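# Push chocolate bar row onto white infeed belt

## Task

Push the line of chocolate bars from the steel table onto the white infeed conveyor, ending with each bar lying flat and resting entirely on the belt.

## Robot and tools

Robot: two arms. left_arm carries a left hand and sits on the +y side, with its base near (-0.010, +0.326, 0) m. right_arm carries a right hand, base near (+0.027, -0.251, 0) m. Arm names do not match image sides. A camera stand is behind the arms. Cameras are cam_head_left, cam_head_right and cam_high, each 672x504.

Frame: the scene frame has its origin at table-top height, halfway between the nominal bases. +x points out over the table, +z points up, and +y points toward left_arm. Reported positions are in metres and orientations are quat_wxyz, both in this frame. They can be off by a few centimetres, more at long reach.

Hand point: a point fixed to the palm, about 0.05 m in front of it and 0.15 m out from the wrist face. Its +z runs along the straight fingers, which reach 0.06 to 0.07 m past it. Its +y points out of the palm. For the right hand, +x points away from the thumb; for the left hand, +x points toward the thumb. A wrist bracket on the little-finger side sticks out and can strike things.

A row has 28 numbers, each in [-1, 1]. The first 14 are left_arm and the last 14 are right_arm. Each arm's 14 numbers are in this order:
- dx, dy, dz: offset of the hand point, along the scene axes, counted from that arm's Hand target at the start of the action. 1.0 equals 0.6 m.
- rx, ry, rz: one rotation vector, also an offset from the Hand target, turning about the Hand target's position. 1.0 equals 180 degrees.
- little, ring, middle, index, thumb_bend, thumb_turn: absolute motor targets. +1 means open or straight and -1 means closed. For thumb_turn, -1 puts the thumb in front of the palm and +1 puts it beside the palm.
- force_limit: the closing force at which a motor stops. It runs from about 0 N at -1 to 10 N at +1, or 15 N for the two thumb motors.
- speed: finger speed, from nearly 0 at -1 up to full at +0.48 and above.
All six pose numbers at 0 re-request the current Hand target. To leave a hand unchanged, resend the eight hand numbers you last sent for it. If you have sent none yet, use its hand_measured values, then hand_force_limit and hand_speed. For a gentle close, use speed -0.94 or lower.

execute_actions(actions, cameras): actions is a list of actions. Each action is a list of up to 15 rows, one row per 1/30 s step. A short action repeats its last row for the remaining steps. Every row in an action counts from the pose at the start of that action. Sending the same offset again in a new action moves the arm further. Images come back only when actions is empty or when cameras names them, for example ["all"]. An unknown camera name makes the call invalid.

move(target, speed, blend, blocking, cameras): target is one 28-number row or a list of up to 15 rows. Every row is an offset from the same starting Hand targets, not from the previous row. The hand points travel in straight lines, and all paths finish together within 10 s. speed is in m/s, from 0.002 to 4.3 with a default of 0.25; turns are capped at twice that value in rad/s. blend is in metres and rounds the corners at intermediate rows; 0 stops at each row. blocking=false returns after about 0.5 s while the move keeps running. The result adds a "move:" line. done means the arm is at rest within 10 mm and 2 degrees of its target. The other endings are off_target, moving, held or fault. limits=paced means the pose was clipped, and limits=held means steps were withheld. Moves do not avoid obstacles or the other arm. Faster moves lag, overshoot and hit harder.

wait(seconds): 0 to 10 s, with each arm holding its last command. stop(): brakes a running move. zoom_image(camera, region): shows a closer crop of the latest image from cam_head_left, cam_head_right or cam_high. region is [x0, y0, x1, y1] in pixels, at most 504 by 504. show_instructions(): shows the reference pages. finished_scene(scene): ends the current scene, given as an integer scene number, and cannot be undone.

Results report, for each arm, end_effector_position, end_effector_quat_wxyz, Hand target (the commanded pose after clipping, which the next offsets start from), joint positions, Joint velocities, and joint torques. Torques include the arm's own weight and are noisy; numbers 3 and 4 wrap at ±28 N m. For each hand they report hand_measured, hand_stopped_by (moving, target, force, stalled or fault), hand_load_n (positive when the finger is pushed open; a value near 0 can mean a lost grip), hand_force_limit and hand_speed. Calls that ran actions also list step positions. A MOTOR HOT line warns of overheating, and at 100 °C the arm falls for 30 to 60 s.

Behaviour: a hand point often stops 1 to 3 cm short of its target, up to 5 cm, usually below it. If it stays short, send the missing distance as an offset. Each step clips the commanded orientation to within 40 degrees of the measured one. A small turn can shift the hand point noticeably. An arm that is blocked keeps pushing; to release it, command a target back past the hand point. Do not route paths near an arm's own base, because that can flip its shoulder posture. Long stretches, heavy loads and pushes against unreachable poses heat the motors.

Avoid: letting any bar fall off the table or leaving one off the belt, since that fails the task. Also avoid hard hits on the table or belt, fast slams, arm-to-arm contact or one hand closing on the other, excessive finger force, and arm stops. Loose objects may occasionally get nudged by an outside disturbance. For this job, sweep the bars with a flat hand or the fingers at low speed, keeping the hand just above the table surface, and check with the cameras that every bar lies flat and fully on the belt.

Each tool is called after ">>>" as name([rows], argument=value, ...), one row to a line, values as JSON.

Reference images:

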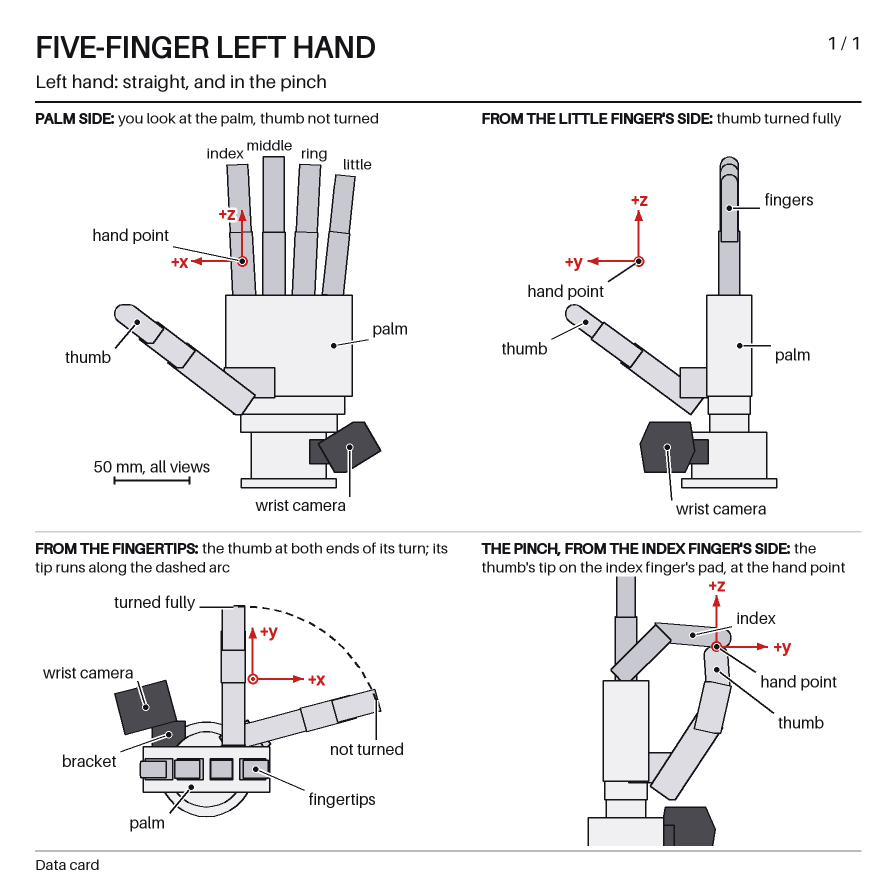

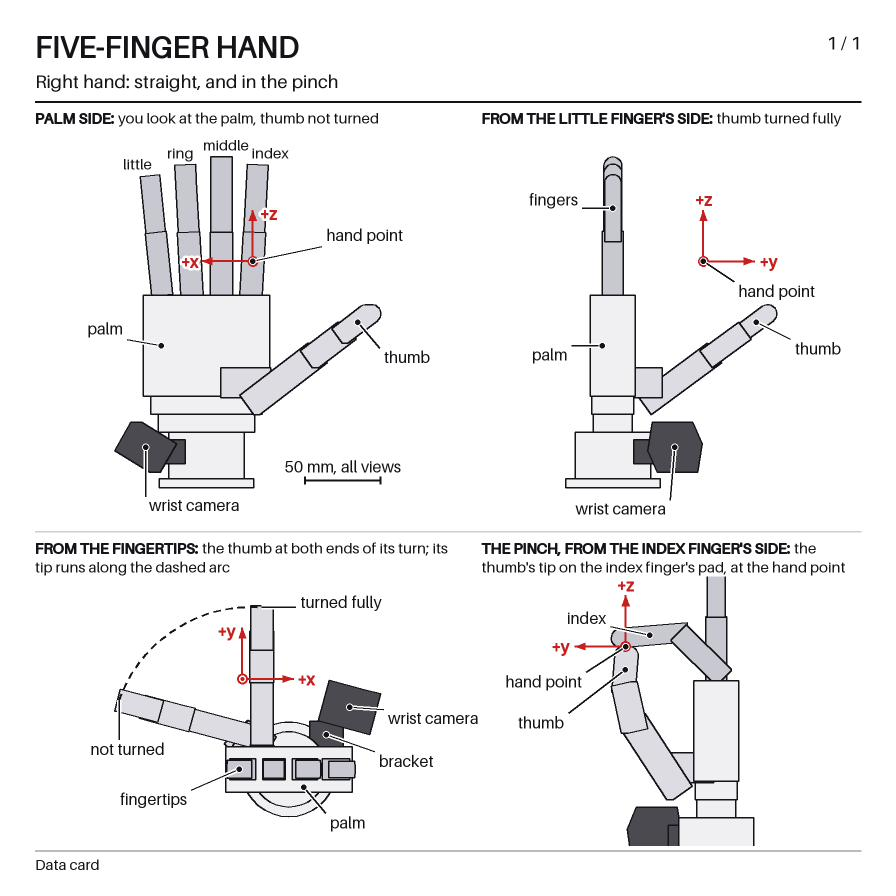

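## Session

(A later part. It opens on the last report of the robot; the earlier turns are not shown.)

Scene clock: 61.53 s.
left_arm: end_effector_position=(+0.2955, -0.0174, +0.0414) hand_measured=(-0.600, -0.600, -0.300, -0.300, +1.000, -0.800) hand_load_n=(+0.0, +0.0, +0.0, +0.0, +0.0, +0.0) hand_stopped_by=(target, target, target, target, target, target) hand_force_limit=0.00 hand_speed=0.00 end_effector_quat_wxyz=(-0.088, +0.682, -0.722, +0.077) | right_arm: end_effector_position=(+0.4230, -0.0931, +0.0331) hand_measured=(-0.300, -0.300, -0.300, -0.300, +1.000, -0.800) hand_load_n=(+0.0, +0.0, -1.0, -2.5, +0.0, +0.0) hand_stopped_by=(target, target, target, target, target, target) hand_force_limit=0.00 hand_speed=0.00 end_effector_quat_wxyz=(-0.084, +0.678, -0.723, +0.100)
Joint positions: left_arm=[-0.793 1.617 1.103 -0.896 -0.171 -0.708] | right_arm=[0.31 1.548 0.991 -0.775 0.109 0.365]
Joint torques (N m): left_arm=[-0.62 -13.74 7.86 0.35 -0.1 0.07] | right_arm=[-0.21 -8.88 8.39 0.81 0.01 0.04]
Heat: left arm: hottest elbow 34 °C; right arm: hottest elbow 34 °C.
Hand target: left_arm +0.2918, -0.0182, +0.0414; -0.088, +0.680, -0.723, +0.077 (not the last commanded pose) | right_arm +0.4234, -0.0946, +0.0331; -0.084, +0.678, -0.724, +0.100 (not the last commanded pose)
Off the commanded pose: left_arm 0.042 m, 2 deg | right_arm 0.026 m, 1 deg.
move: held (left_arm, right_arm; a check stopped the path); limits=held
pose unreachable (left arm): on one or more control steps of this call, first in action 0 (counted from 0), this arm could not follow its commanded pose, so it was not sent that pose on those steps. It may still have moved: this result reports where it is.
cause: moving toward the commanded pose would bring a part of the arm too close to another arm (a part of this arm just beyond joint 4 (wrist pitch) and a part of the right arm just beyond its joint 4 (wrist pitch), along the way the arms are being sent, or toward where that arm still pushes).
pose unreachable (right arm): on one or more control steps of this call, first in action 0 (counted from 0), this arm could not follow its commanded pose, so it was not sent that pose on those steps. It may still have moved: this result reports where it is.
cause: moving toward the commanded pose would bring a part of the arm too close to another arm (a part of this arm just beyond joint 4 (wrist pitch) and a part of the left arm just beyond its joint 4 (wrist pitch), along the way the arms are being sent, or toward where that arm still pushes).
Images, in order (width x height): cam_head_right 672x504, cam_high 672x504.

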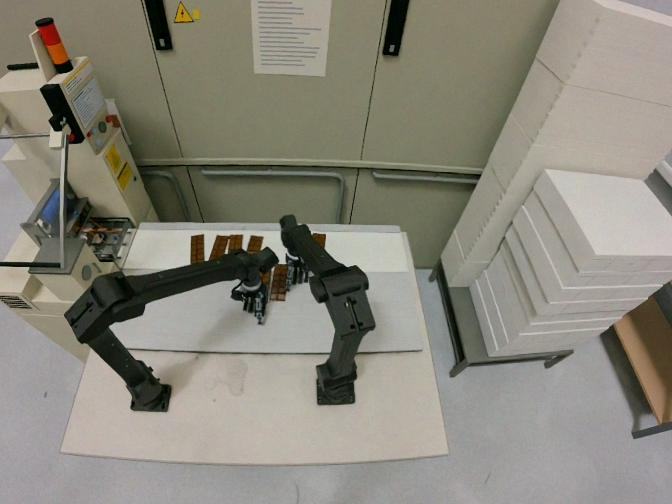

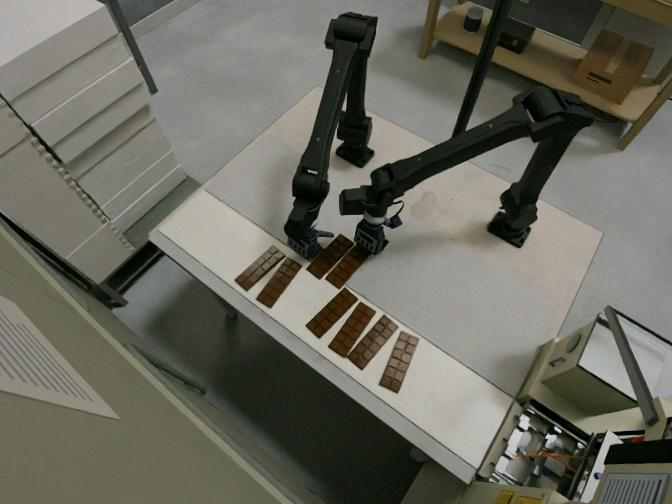

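>>> move([
  [0,0,0,0,0,0,-0.6,-0.6,-0.3,-0.3,1,-0.8,0,0,0,-0.0507,0.095,0,0,0,-0.3,-0.3,-0.3,-0.3,1,-0.8,0,0],
  [0.1337,-0.0213,0.006,0,0,0,-0.6,-0.6,-0.3,-0.3,1,-0.8,0,0,-0.2557,-0.0507,0.1615,0,0,0,-0.3,-0.3,-0.3,-0.3,1,-0.8,0,0],
  [0.2887,-0.0122,-0.0007,0,0,0,-0.6,-0.6,-0.3,-0.3,1,-0.8,0,0,-0.269,0.041,0.1115,0,0,0,-0.3,-0.3,-0.3,-0.3,1,-0.8,0,0],
], speed=[0.15,0.2,0.11], blend=[0.01,0.02,0], cameras=["cam_head_right","cam_high"])

>>> zoom_image(camera="cam_high", region=[250, 190, 430, 370])

>>> zoom_image(camera="cam_head_right", region=[200, 210, 340, 340])

Scene clock: 65.70 s.
left_arm: end_effector_position=(+0.4496, -0.0250, +0.0459) hand_measured=(-0.600, -0.600, -0.300, -0.300, +1.000, -0.800) hand_load_n=(-0.5, +0.0, +0.0, -1.0, +0.0, +0.0) hand_stopped_by=(target, target, target, target, target, target) hand_force_limit=0.00 hand_speed=0.00 end_effector_quat_wxyz=(-0.086, +0.682, -0.722, +0.080) | right_arm: end_effector_position=(+0.2620, -0.0723, +0.1067) hand_measured=(-0.300, -0.300, -0.300, -0.300, +1.000, -0.800) hand_load_n=(+0.0, +0.0, +0.0, +0.0, +0.0, +0.0) hand_stopped_by=(target, target, target, target, target, target) hand_force_limit=0.00 hand_speed=0.00 end_effector_quat_wxyz=(-0.086, +0.678, -0.724, +0.099)
Joint positions: left_arm=[-0.611 1.897 1.506 -0.986 -0.134 -0.529] | right_arm=[0.555 1.082 0.778 -1.058 0.161 0.607]
Joint torques (N m): left_arm=[0.85 -15.38 12.07 0.14 -0.12 0.26] | right_arm=[0.62 -2.55 8.32 1.44 0.21 0.11]
Heat: left arm: hottest elbow 34 °C; right arm: hottest elbow 34 °C.
Hand target: left_arm +0.4651, -0.0255, +0.0411; -0.088, +0.680, -0.723, +0.077 | right_arm +0.2620, -0.0700, +0.0999; -0.084, +0.678, -0.724, +0.100
Off the commanded pose: left_arm 0.016 m, 0 deg | right_arm 0.007 m, 0 deg.
move: off_target (left_arm)
Images, in order (width x height): cam_head_right 672x504, cam_high 672x504.

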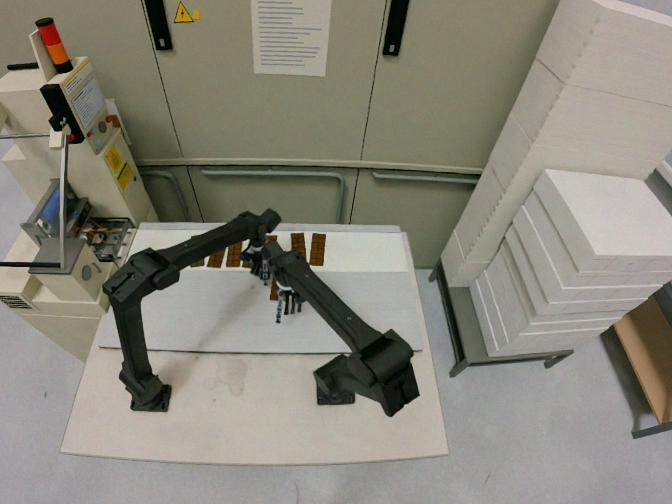

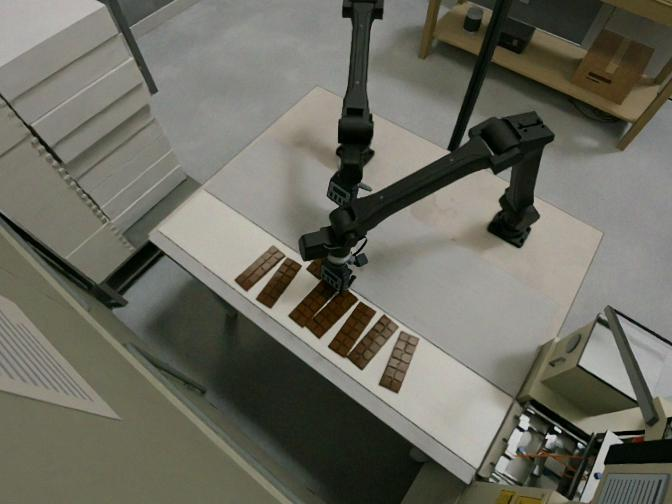

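Scaled by 2.800 from the camera's 672x504 image, which has a finer 960x720 frame.

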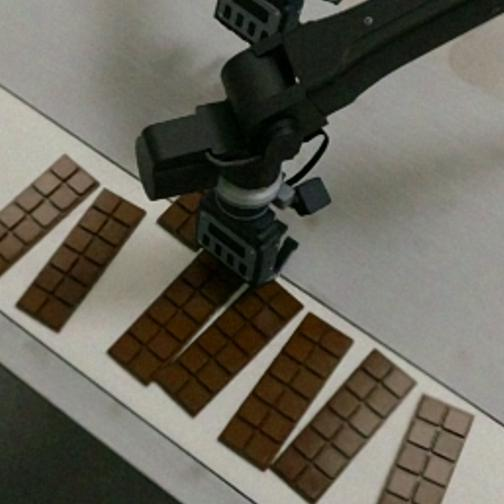

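Scaled by 3.600 from the camera's 672x504 image, which has a finer 960x720 frame.

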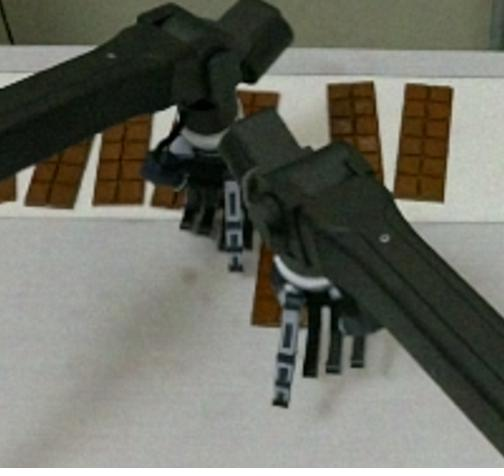

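>>> move([
  [-0.0752,0.0092,0.0315,0,0,0,-0.6,-0.6,-0.3,-0.3,1,-0.8,0,0,0,0.04,-0.0765,0.0044,0,0.0159,-0.3,-0.3,-0.3,-0.3,1,-0.8,0,0],
  [-0.1752,0.1758,0.1815,0,0,0,-0.6,-0.6,-0.3,-0.3,1,-0.8,0,0,0.0883,0.0567,-0.0818,0.0044,0,0.0159,-0.3,-0.3,-0.3,-0.3,1,-0.8,0,0],
], speed=[0.15,0.18], blend=[0.005,0], cameras=["cam_head_right","cam_high"])

>>> zoom_image(camera="cam_high", region=[250, 190, 430, 370])

>>> zoom_image(camera="cam_head_right", region=[200, 210, 340, 340])

Scene clock: 68.70 s.
left_arm: end_effector_position=(+0.3651, +0.0721, +0.1554) hand_measured=(-0.600, -0.600, -0.300, -0.300, +1.000, -0.800) hand_load_n=(+0.0, +0.0, +0.0, +0.0, +0.0, +0.0) hand_stopped_by=(target, target, target, target, target, target) hand_force_limit=0.00 hand_speed=0.00 end_effector_quat_wxyz=(-0.092, +0.683, -0.719, +0.089) | right_arm: end_effector_position=(+0.2871, -0.0508, +0.0360) hand_measured=(-0.300, -0.300, -0.300, -0.300, +1.000, -0.800) hand_load_n=(+0.0, +0.0, +0.0, +0.0, +0.0, +0.0) hand_stopped_by=(target, target, target, target, target, target) hand_force_limit=0.00 hand_speed=0.00 end_effector_quat_wxyz=(-0.063, +0.698, -0.708, +0.088)
Joint positions: left_arm=[-0.541 1.486 1.268 -1.128 -0.126 -0.462] | right_arm=[0.564 1.317 0.761 -0.853 0.146 0.57]
Joint torques (N m): left_arm=[0.56 -12.69 8.12 0.01 0.09 0.24] | right_arm=[-0.85 -4.6 12.89 1.29 -0.06 -0.05]
Heat: left arm: hottest elbow 34 °C; right arm: hottest elbow 34 °C.
Hand target: left_arm +0.3600, +0.0799, +0.1500; -0.088, +0.680, -0.723, +0.077 | right_arm +0.3149, -0.0360, +0.0508; -0.091, +0.695, -0.707, +0.093
Off the commanded pose: left_arm 0.011 m, 2 deg | right_arm 0.035 m, 3 deg.
move: off_target (left_arm, right_arm)
Images, in order (width x height): cam_head_right 672x504, cam_high 672x504.

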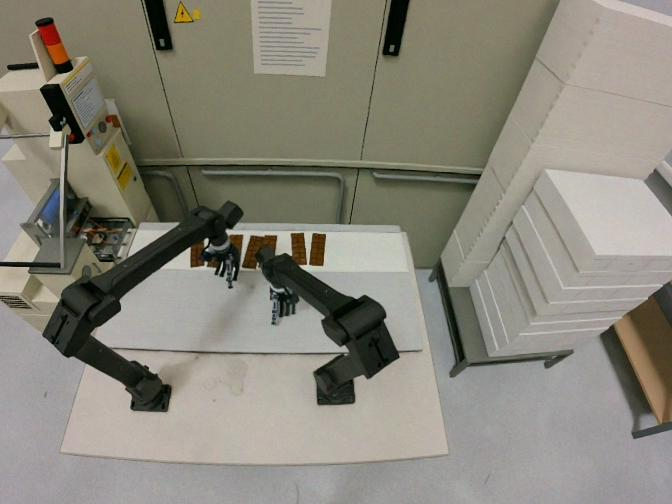

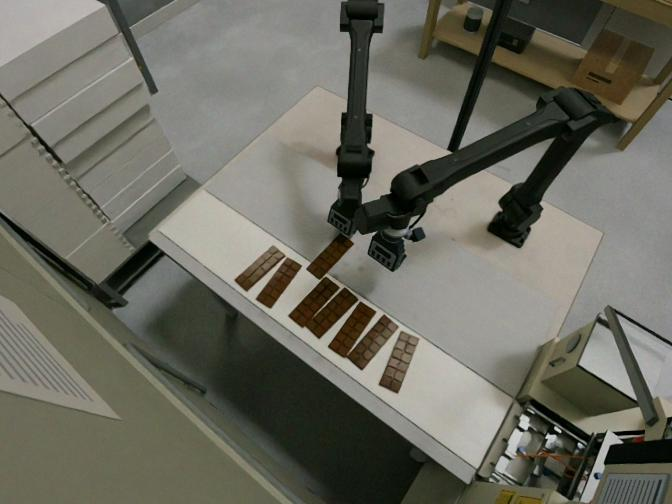

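Scaled by 2.800 from the camera's 672x504 image, which has a finer 960x720 frame.

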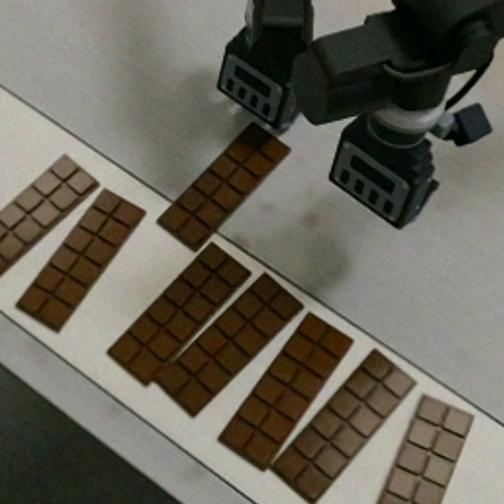

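Scaled by 3.600 from the camera's 672x504 image, which has a finer 960x720 frame.

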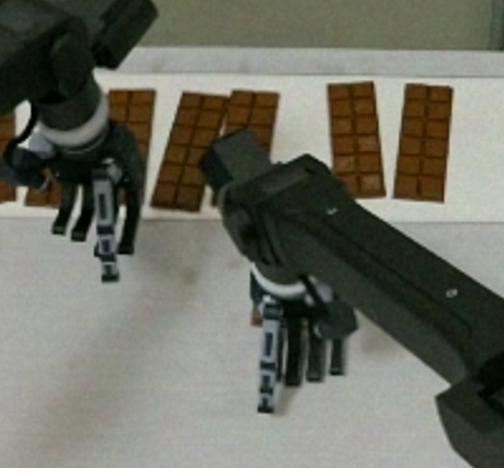

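>>> move([
  [-0.05,0.08,0.04,0,0,0,-0.6,-0.6,-0.3,-0.3,1,-0.8,0,0,0.0502,-0.005,0,0,0,-0.0111,-0.3,-0.3,-0.3,-0.3,1,-0.8,0,0],
  [-0.1,0.13,0.07,0,0,0,-0.6,-0.6,-0.3,-0.3,1,-0.8,0,0,0.1168,-0.0142,-0.003,0,0,-0.0111,-0.3,-0.3,-0.3,-0.3,1,-0.8,0,0],
  [-0.1833,0.2,0.0833,0,0,0,-0.6,-0.6,-0.3,-0.3,1,-0.8,0,0,0.2818,-0.0417,-0.0063,0,0,-0.0111,-0.3,-0.3,-0.3,-0.3,1,-0.8,0,0],
], speed=[0.1,0.1,0.11], blend=[0.01,0.02,0], cameras=["cam_head_right","cam_high"])

>>> zoom_image(camera="cam_high", region=[230, 190, 430, 390])

>>> zoom_image(camera="cam_head_right", region=[180, 210, 340, 310])

Scene clock: 72.57 s.
left_arm: end_effector_position=(+0.2562, +0.1938, +0.2038) hand_measured=(-0.600, -0.600, -0.300, -0.300, +1.000, -0.800) hand_load_n=(+0.0, +0.0, +0.0, +0.0, +0.0, +0.0) hand_stopped_by=(target, target, target, target, target, target) hand_force_limit=0.00 hand_speed=0.00 end_effector_quat_wxyz=(-0.093, +0.682, -0.720, +0.086) | right_arm: end_effector_position=(+0.4586, -0.0663, +0.0354) hand_measured=(-0.300, -0.300, -0.300, -0.300, +1.000, -0.800) hand_load_n=(+0.5, +0.0, +0.0, +0.0, +0.0, +0.0) hand_stopped_by=(target, target, target, target, target, target) hand_force_limit=0.00 hand_speed=0.00 end_effector_quat_wxyz=(-0.074, +0.684, -0.720, +0.088)
Joint positions: left_arm=[-0.373 1.065 1.025 -1.293 -0.09 -0.295] | right_arm=[0.336 1.665 1.144 -0.842 0.101 0.38]
Joint torques (N m): left_arm=[0.67 -6.53 8.34 0.02 0.11 0.26] | right_arm=[-0.67 -9.29 13.41 0.54 -0.06 -0.03]
Heat: left arm: hottest elbow 34 °C; right arm: hottest elbow 34 °C.
Hand target: left_arm +0.2500, +0.1998, +0.1999; -0.088, +0.680, -0.723, +0.077 | right_arm +0.4841, -0.0609, +0.0471; -0.089, +0.682, -0.719, +0.094
Off the commanded pose: left_arm 0.010 m, 1 deg | right_arm 0.028 m, 2 deg.
move: off_target (right_arm)
Images, in order (width x height): cam_head_right 672x504, cam_high 672x504.

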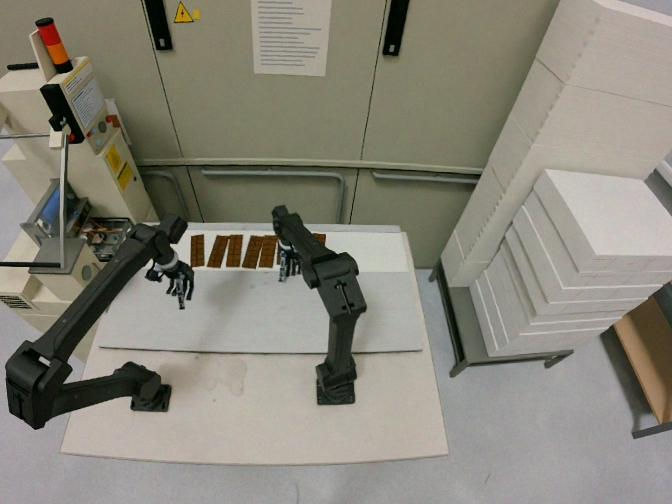

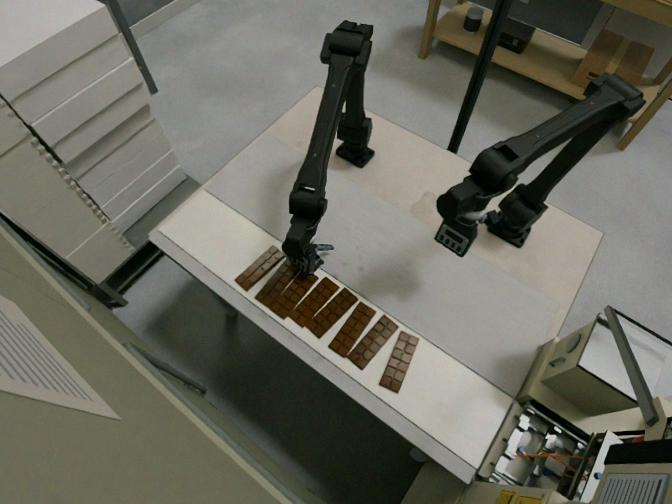

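Scaled by 2.520 from the camera's 672x504 image, which has a finer 960x720 frame.

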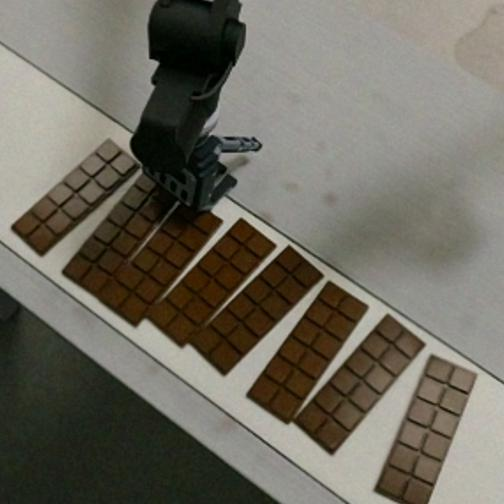

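Scaled by 3.150 from the camera's 672x504 image, which has a finer 960x720 frame.

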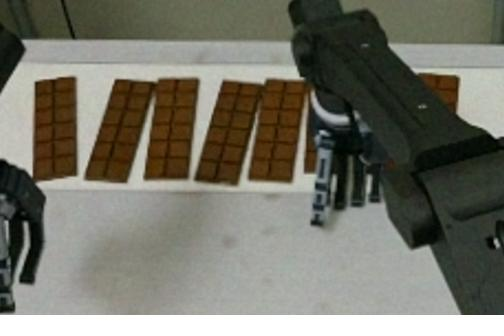

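>>> move([
  [0,0,0,0,0,0,-0.6,-0.6,-0.3,-0.3,1,-0.8,0,0,-0.1,0,0.01,0,0,0,-0.3,-0.3,-0.3,-0.3,1,-0.8,0,0],
  [0,0,0,0,0,0,-0.6,-0.6,-0.3,-0.3,1,-0.8,0,0,-0.25,-0.15,0.18,0,0,0,-0.3,-0.3,-0.3,-0.3,1,-0.8,0,0],
], speed=[0.2,0.28], blend=[0.02,0], cameras=["cam_head_right","cam_high","cam_head_left"])

>>> zoom_image(camera="cam_high", region=[230, 235, 330, 325])

>>> zoom_image(camera="cam_high", region=[320, 280, 430, 400])

>>> zoom_image(camera="cam_head_right", region=[180, 215, 340, 285])

Scene clock: 74.73 s.
left_arm: end_effector_position=(+0.2562, +0.1939, +0.2038) hand_measured=(-0.600, -0.600, -0.300, -0.300, +1.000, -0.800) hand_load_n=(+0.0, +0.0, +0.0, +0.0, +0.0, +0.0) hand_stopped_by=(target, target, target, target, target, target) hand_force_limit=0.00 hand_speed=0.00 end_effector_quat_wxyz=(-0.093, +0.682, -0.721, +0.086) | right_arm: end_effector_position=(+0.3386, -0.1472, +0.1532) hand_measured=(-0.300, -0.300, -0.300, -0.300, +1.000, -0.800) hand_load_n=(+0.0, +0.5, -0.5, +0.0, +0.0, +0.0) hand_stopped_by=(target, target, target, target, target, target) hand_force_limit=0.00 hand_speed=0.00 end_effector_quat_wxyz=(-0.091, +0.682, -0.719, +0.096)
Joint positions: left_arm=[-0.373 1.065 1.025 -1.293 -0.09 -0.294] | right_arm=[0.224 1.161 0.958 -1.114 0.073 0.272]
Joint torques (N m): left_arm=[0.67 -6.65 8.32 0.03 0.11 0.25] | right_arm=[-0.79 -5.89 8.91 0.42 -0.1 -0.03]
Heat: left arm: hottest elbow 34 °C; right arm: hottest elbow 34 °C.
Hand target: left_arm +0.2500, +0.1998, +0.1999; -0.088, +0.680, -0.723, +0.077 | right_arm +0.3341, -0.1509, +0.1550; -0.089, +0.682, -0.719, +0.094
Off the commanded pose: left_arm 0.009 m, 1 deg | right_arm 0.006 m, 0 deg.
move: done

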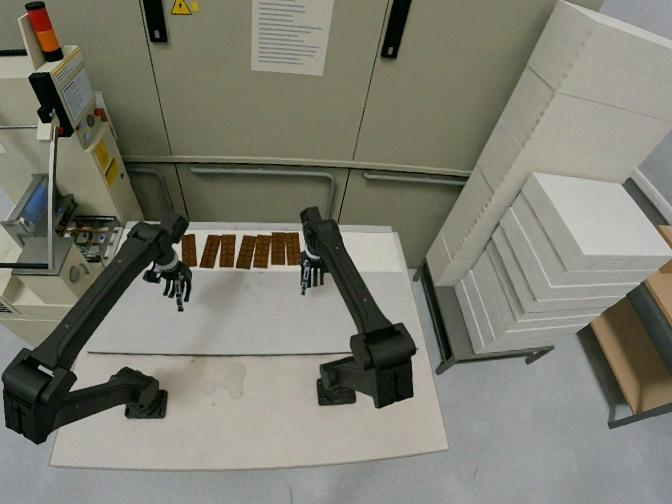

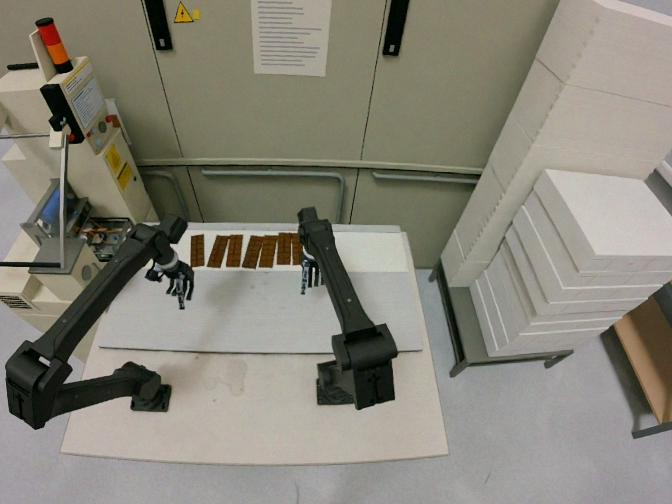

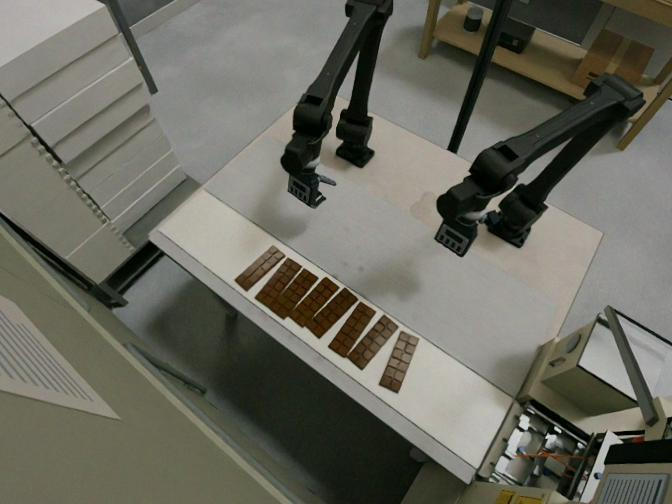

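Scaled by 5.040 from the camera's 672x504 image, which has a finer 960x720 frame.

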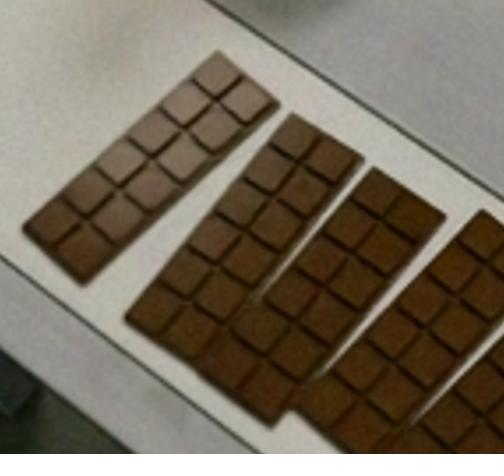

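Scaled by 4.200 from the camera's 672x504 image, which has a finer 960x720 frame.

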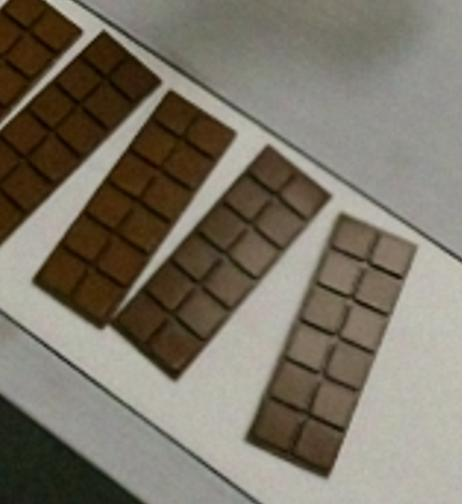

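Scaled by 3.150 from the camera's 672x504 image, which has a finer 960x720 frame.

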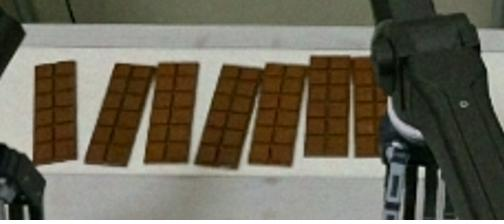

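>>> zoom_image(camera="cam_head_left", region=[240, 220, 320, 280])

>>> zoom_image(camera="cam_high", region=[250, 255, 310, 335])

Scaled by 6.300 from the camera's 672x504 image, which has a finer 960x720 frame.

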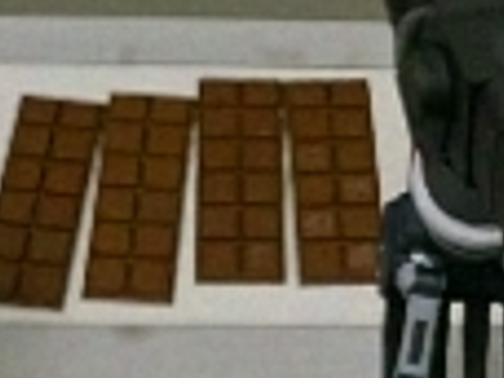

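Scaled by 6.300 from the camera's 672x504 image, which has a finer 960x720 frame.

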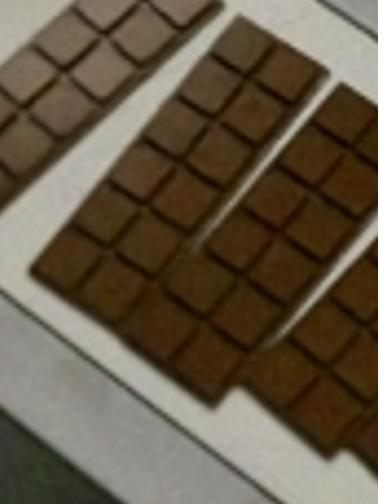

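>>> finished_scene(scene=2)

The scene is finished: the task was done.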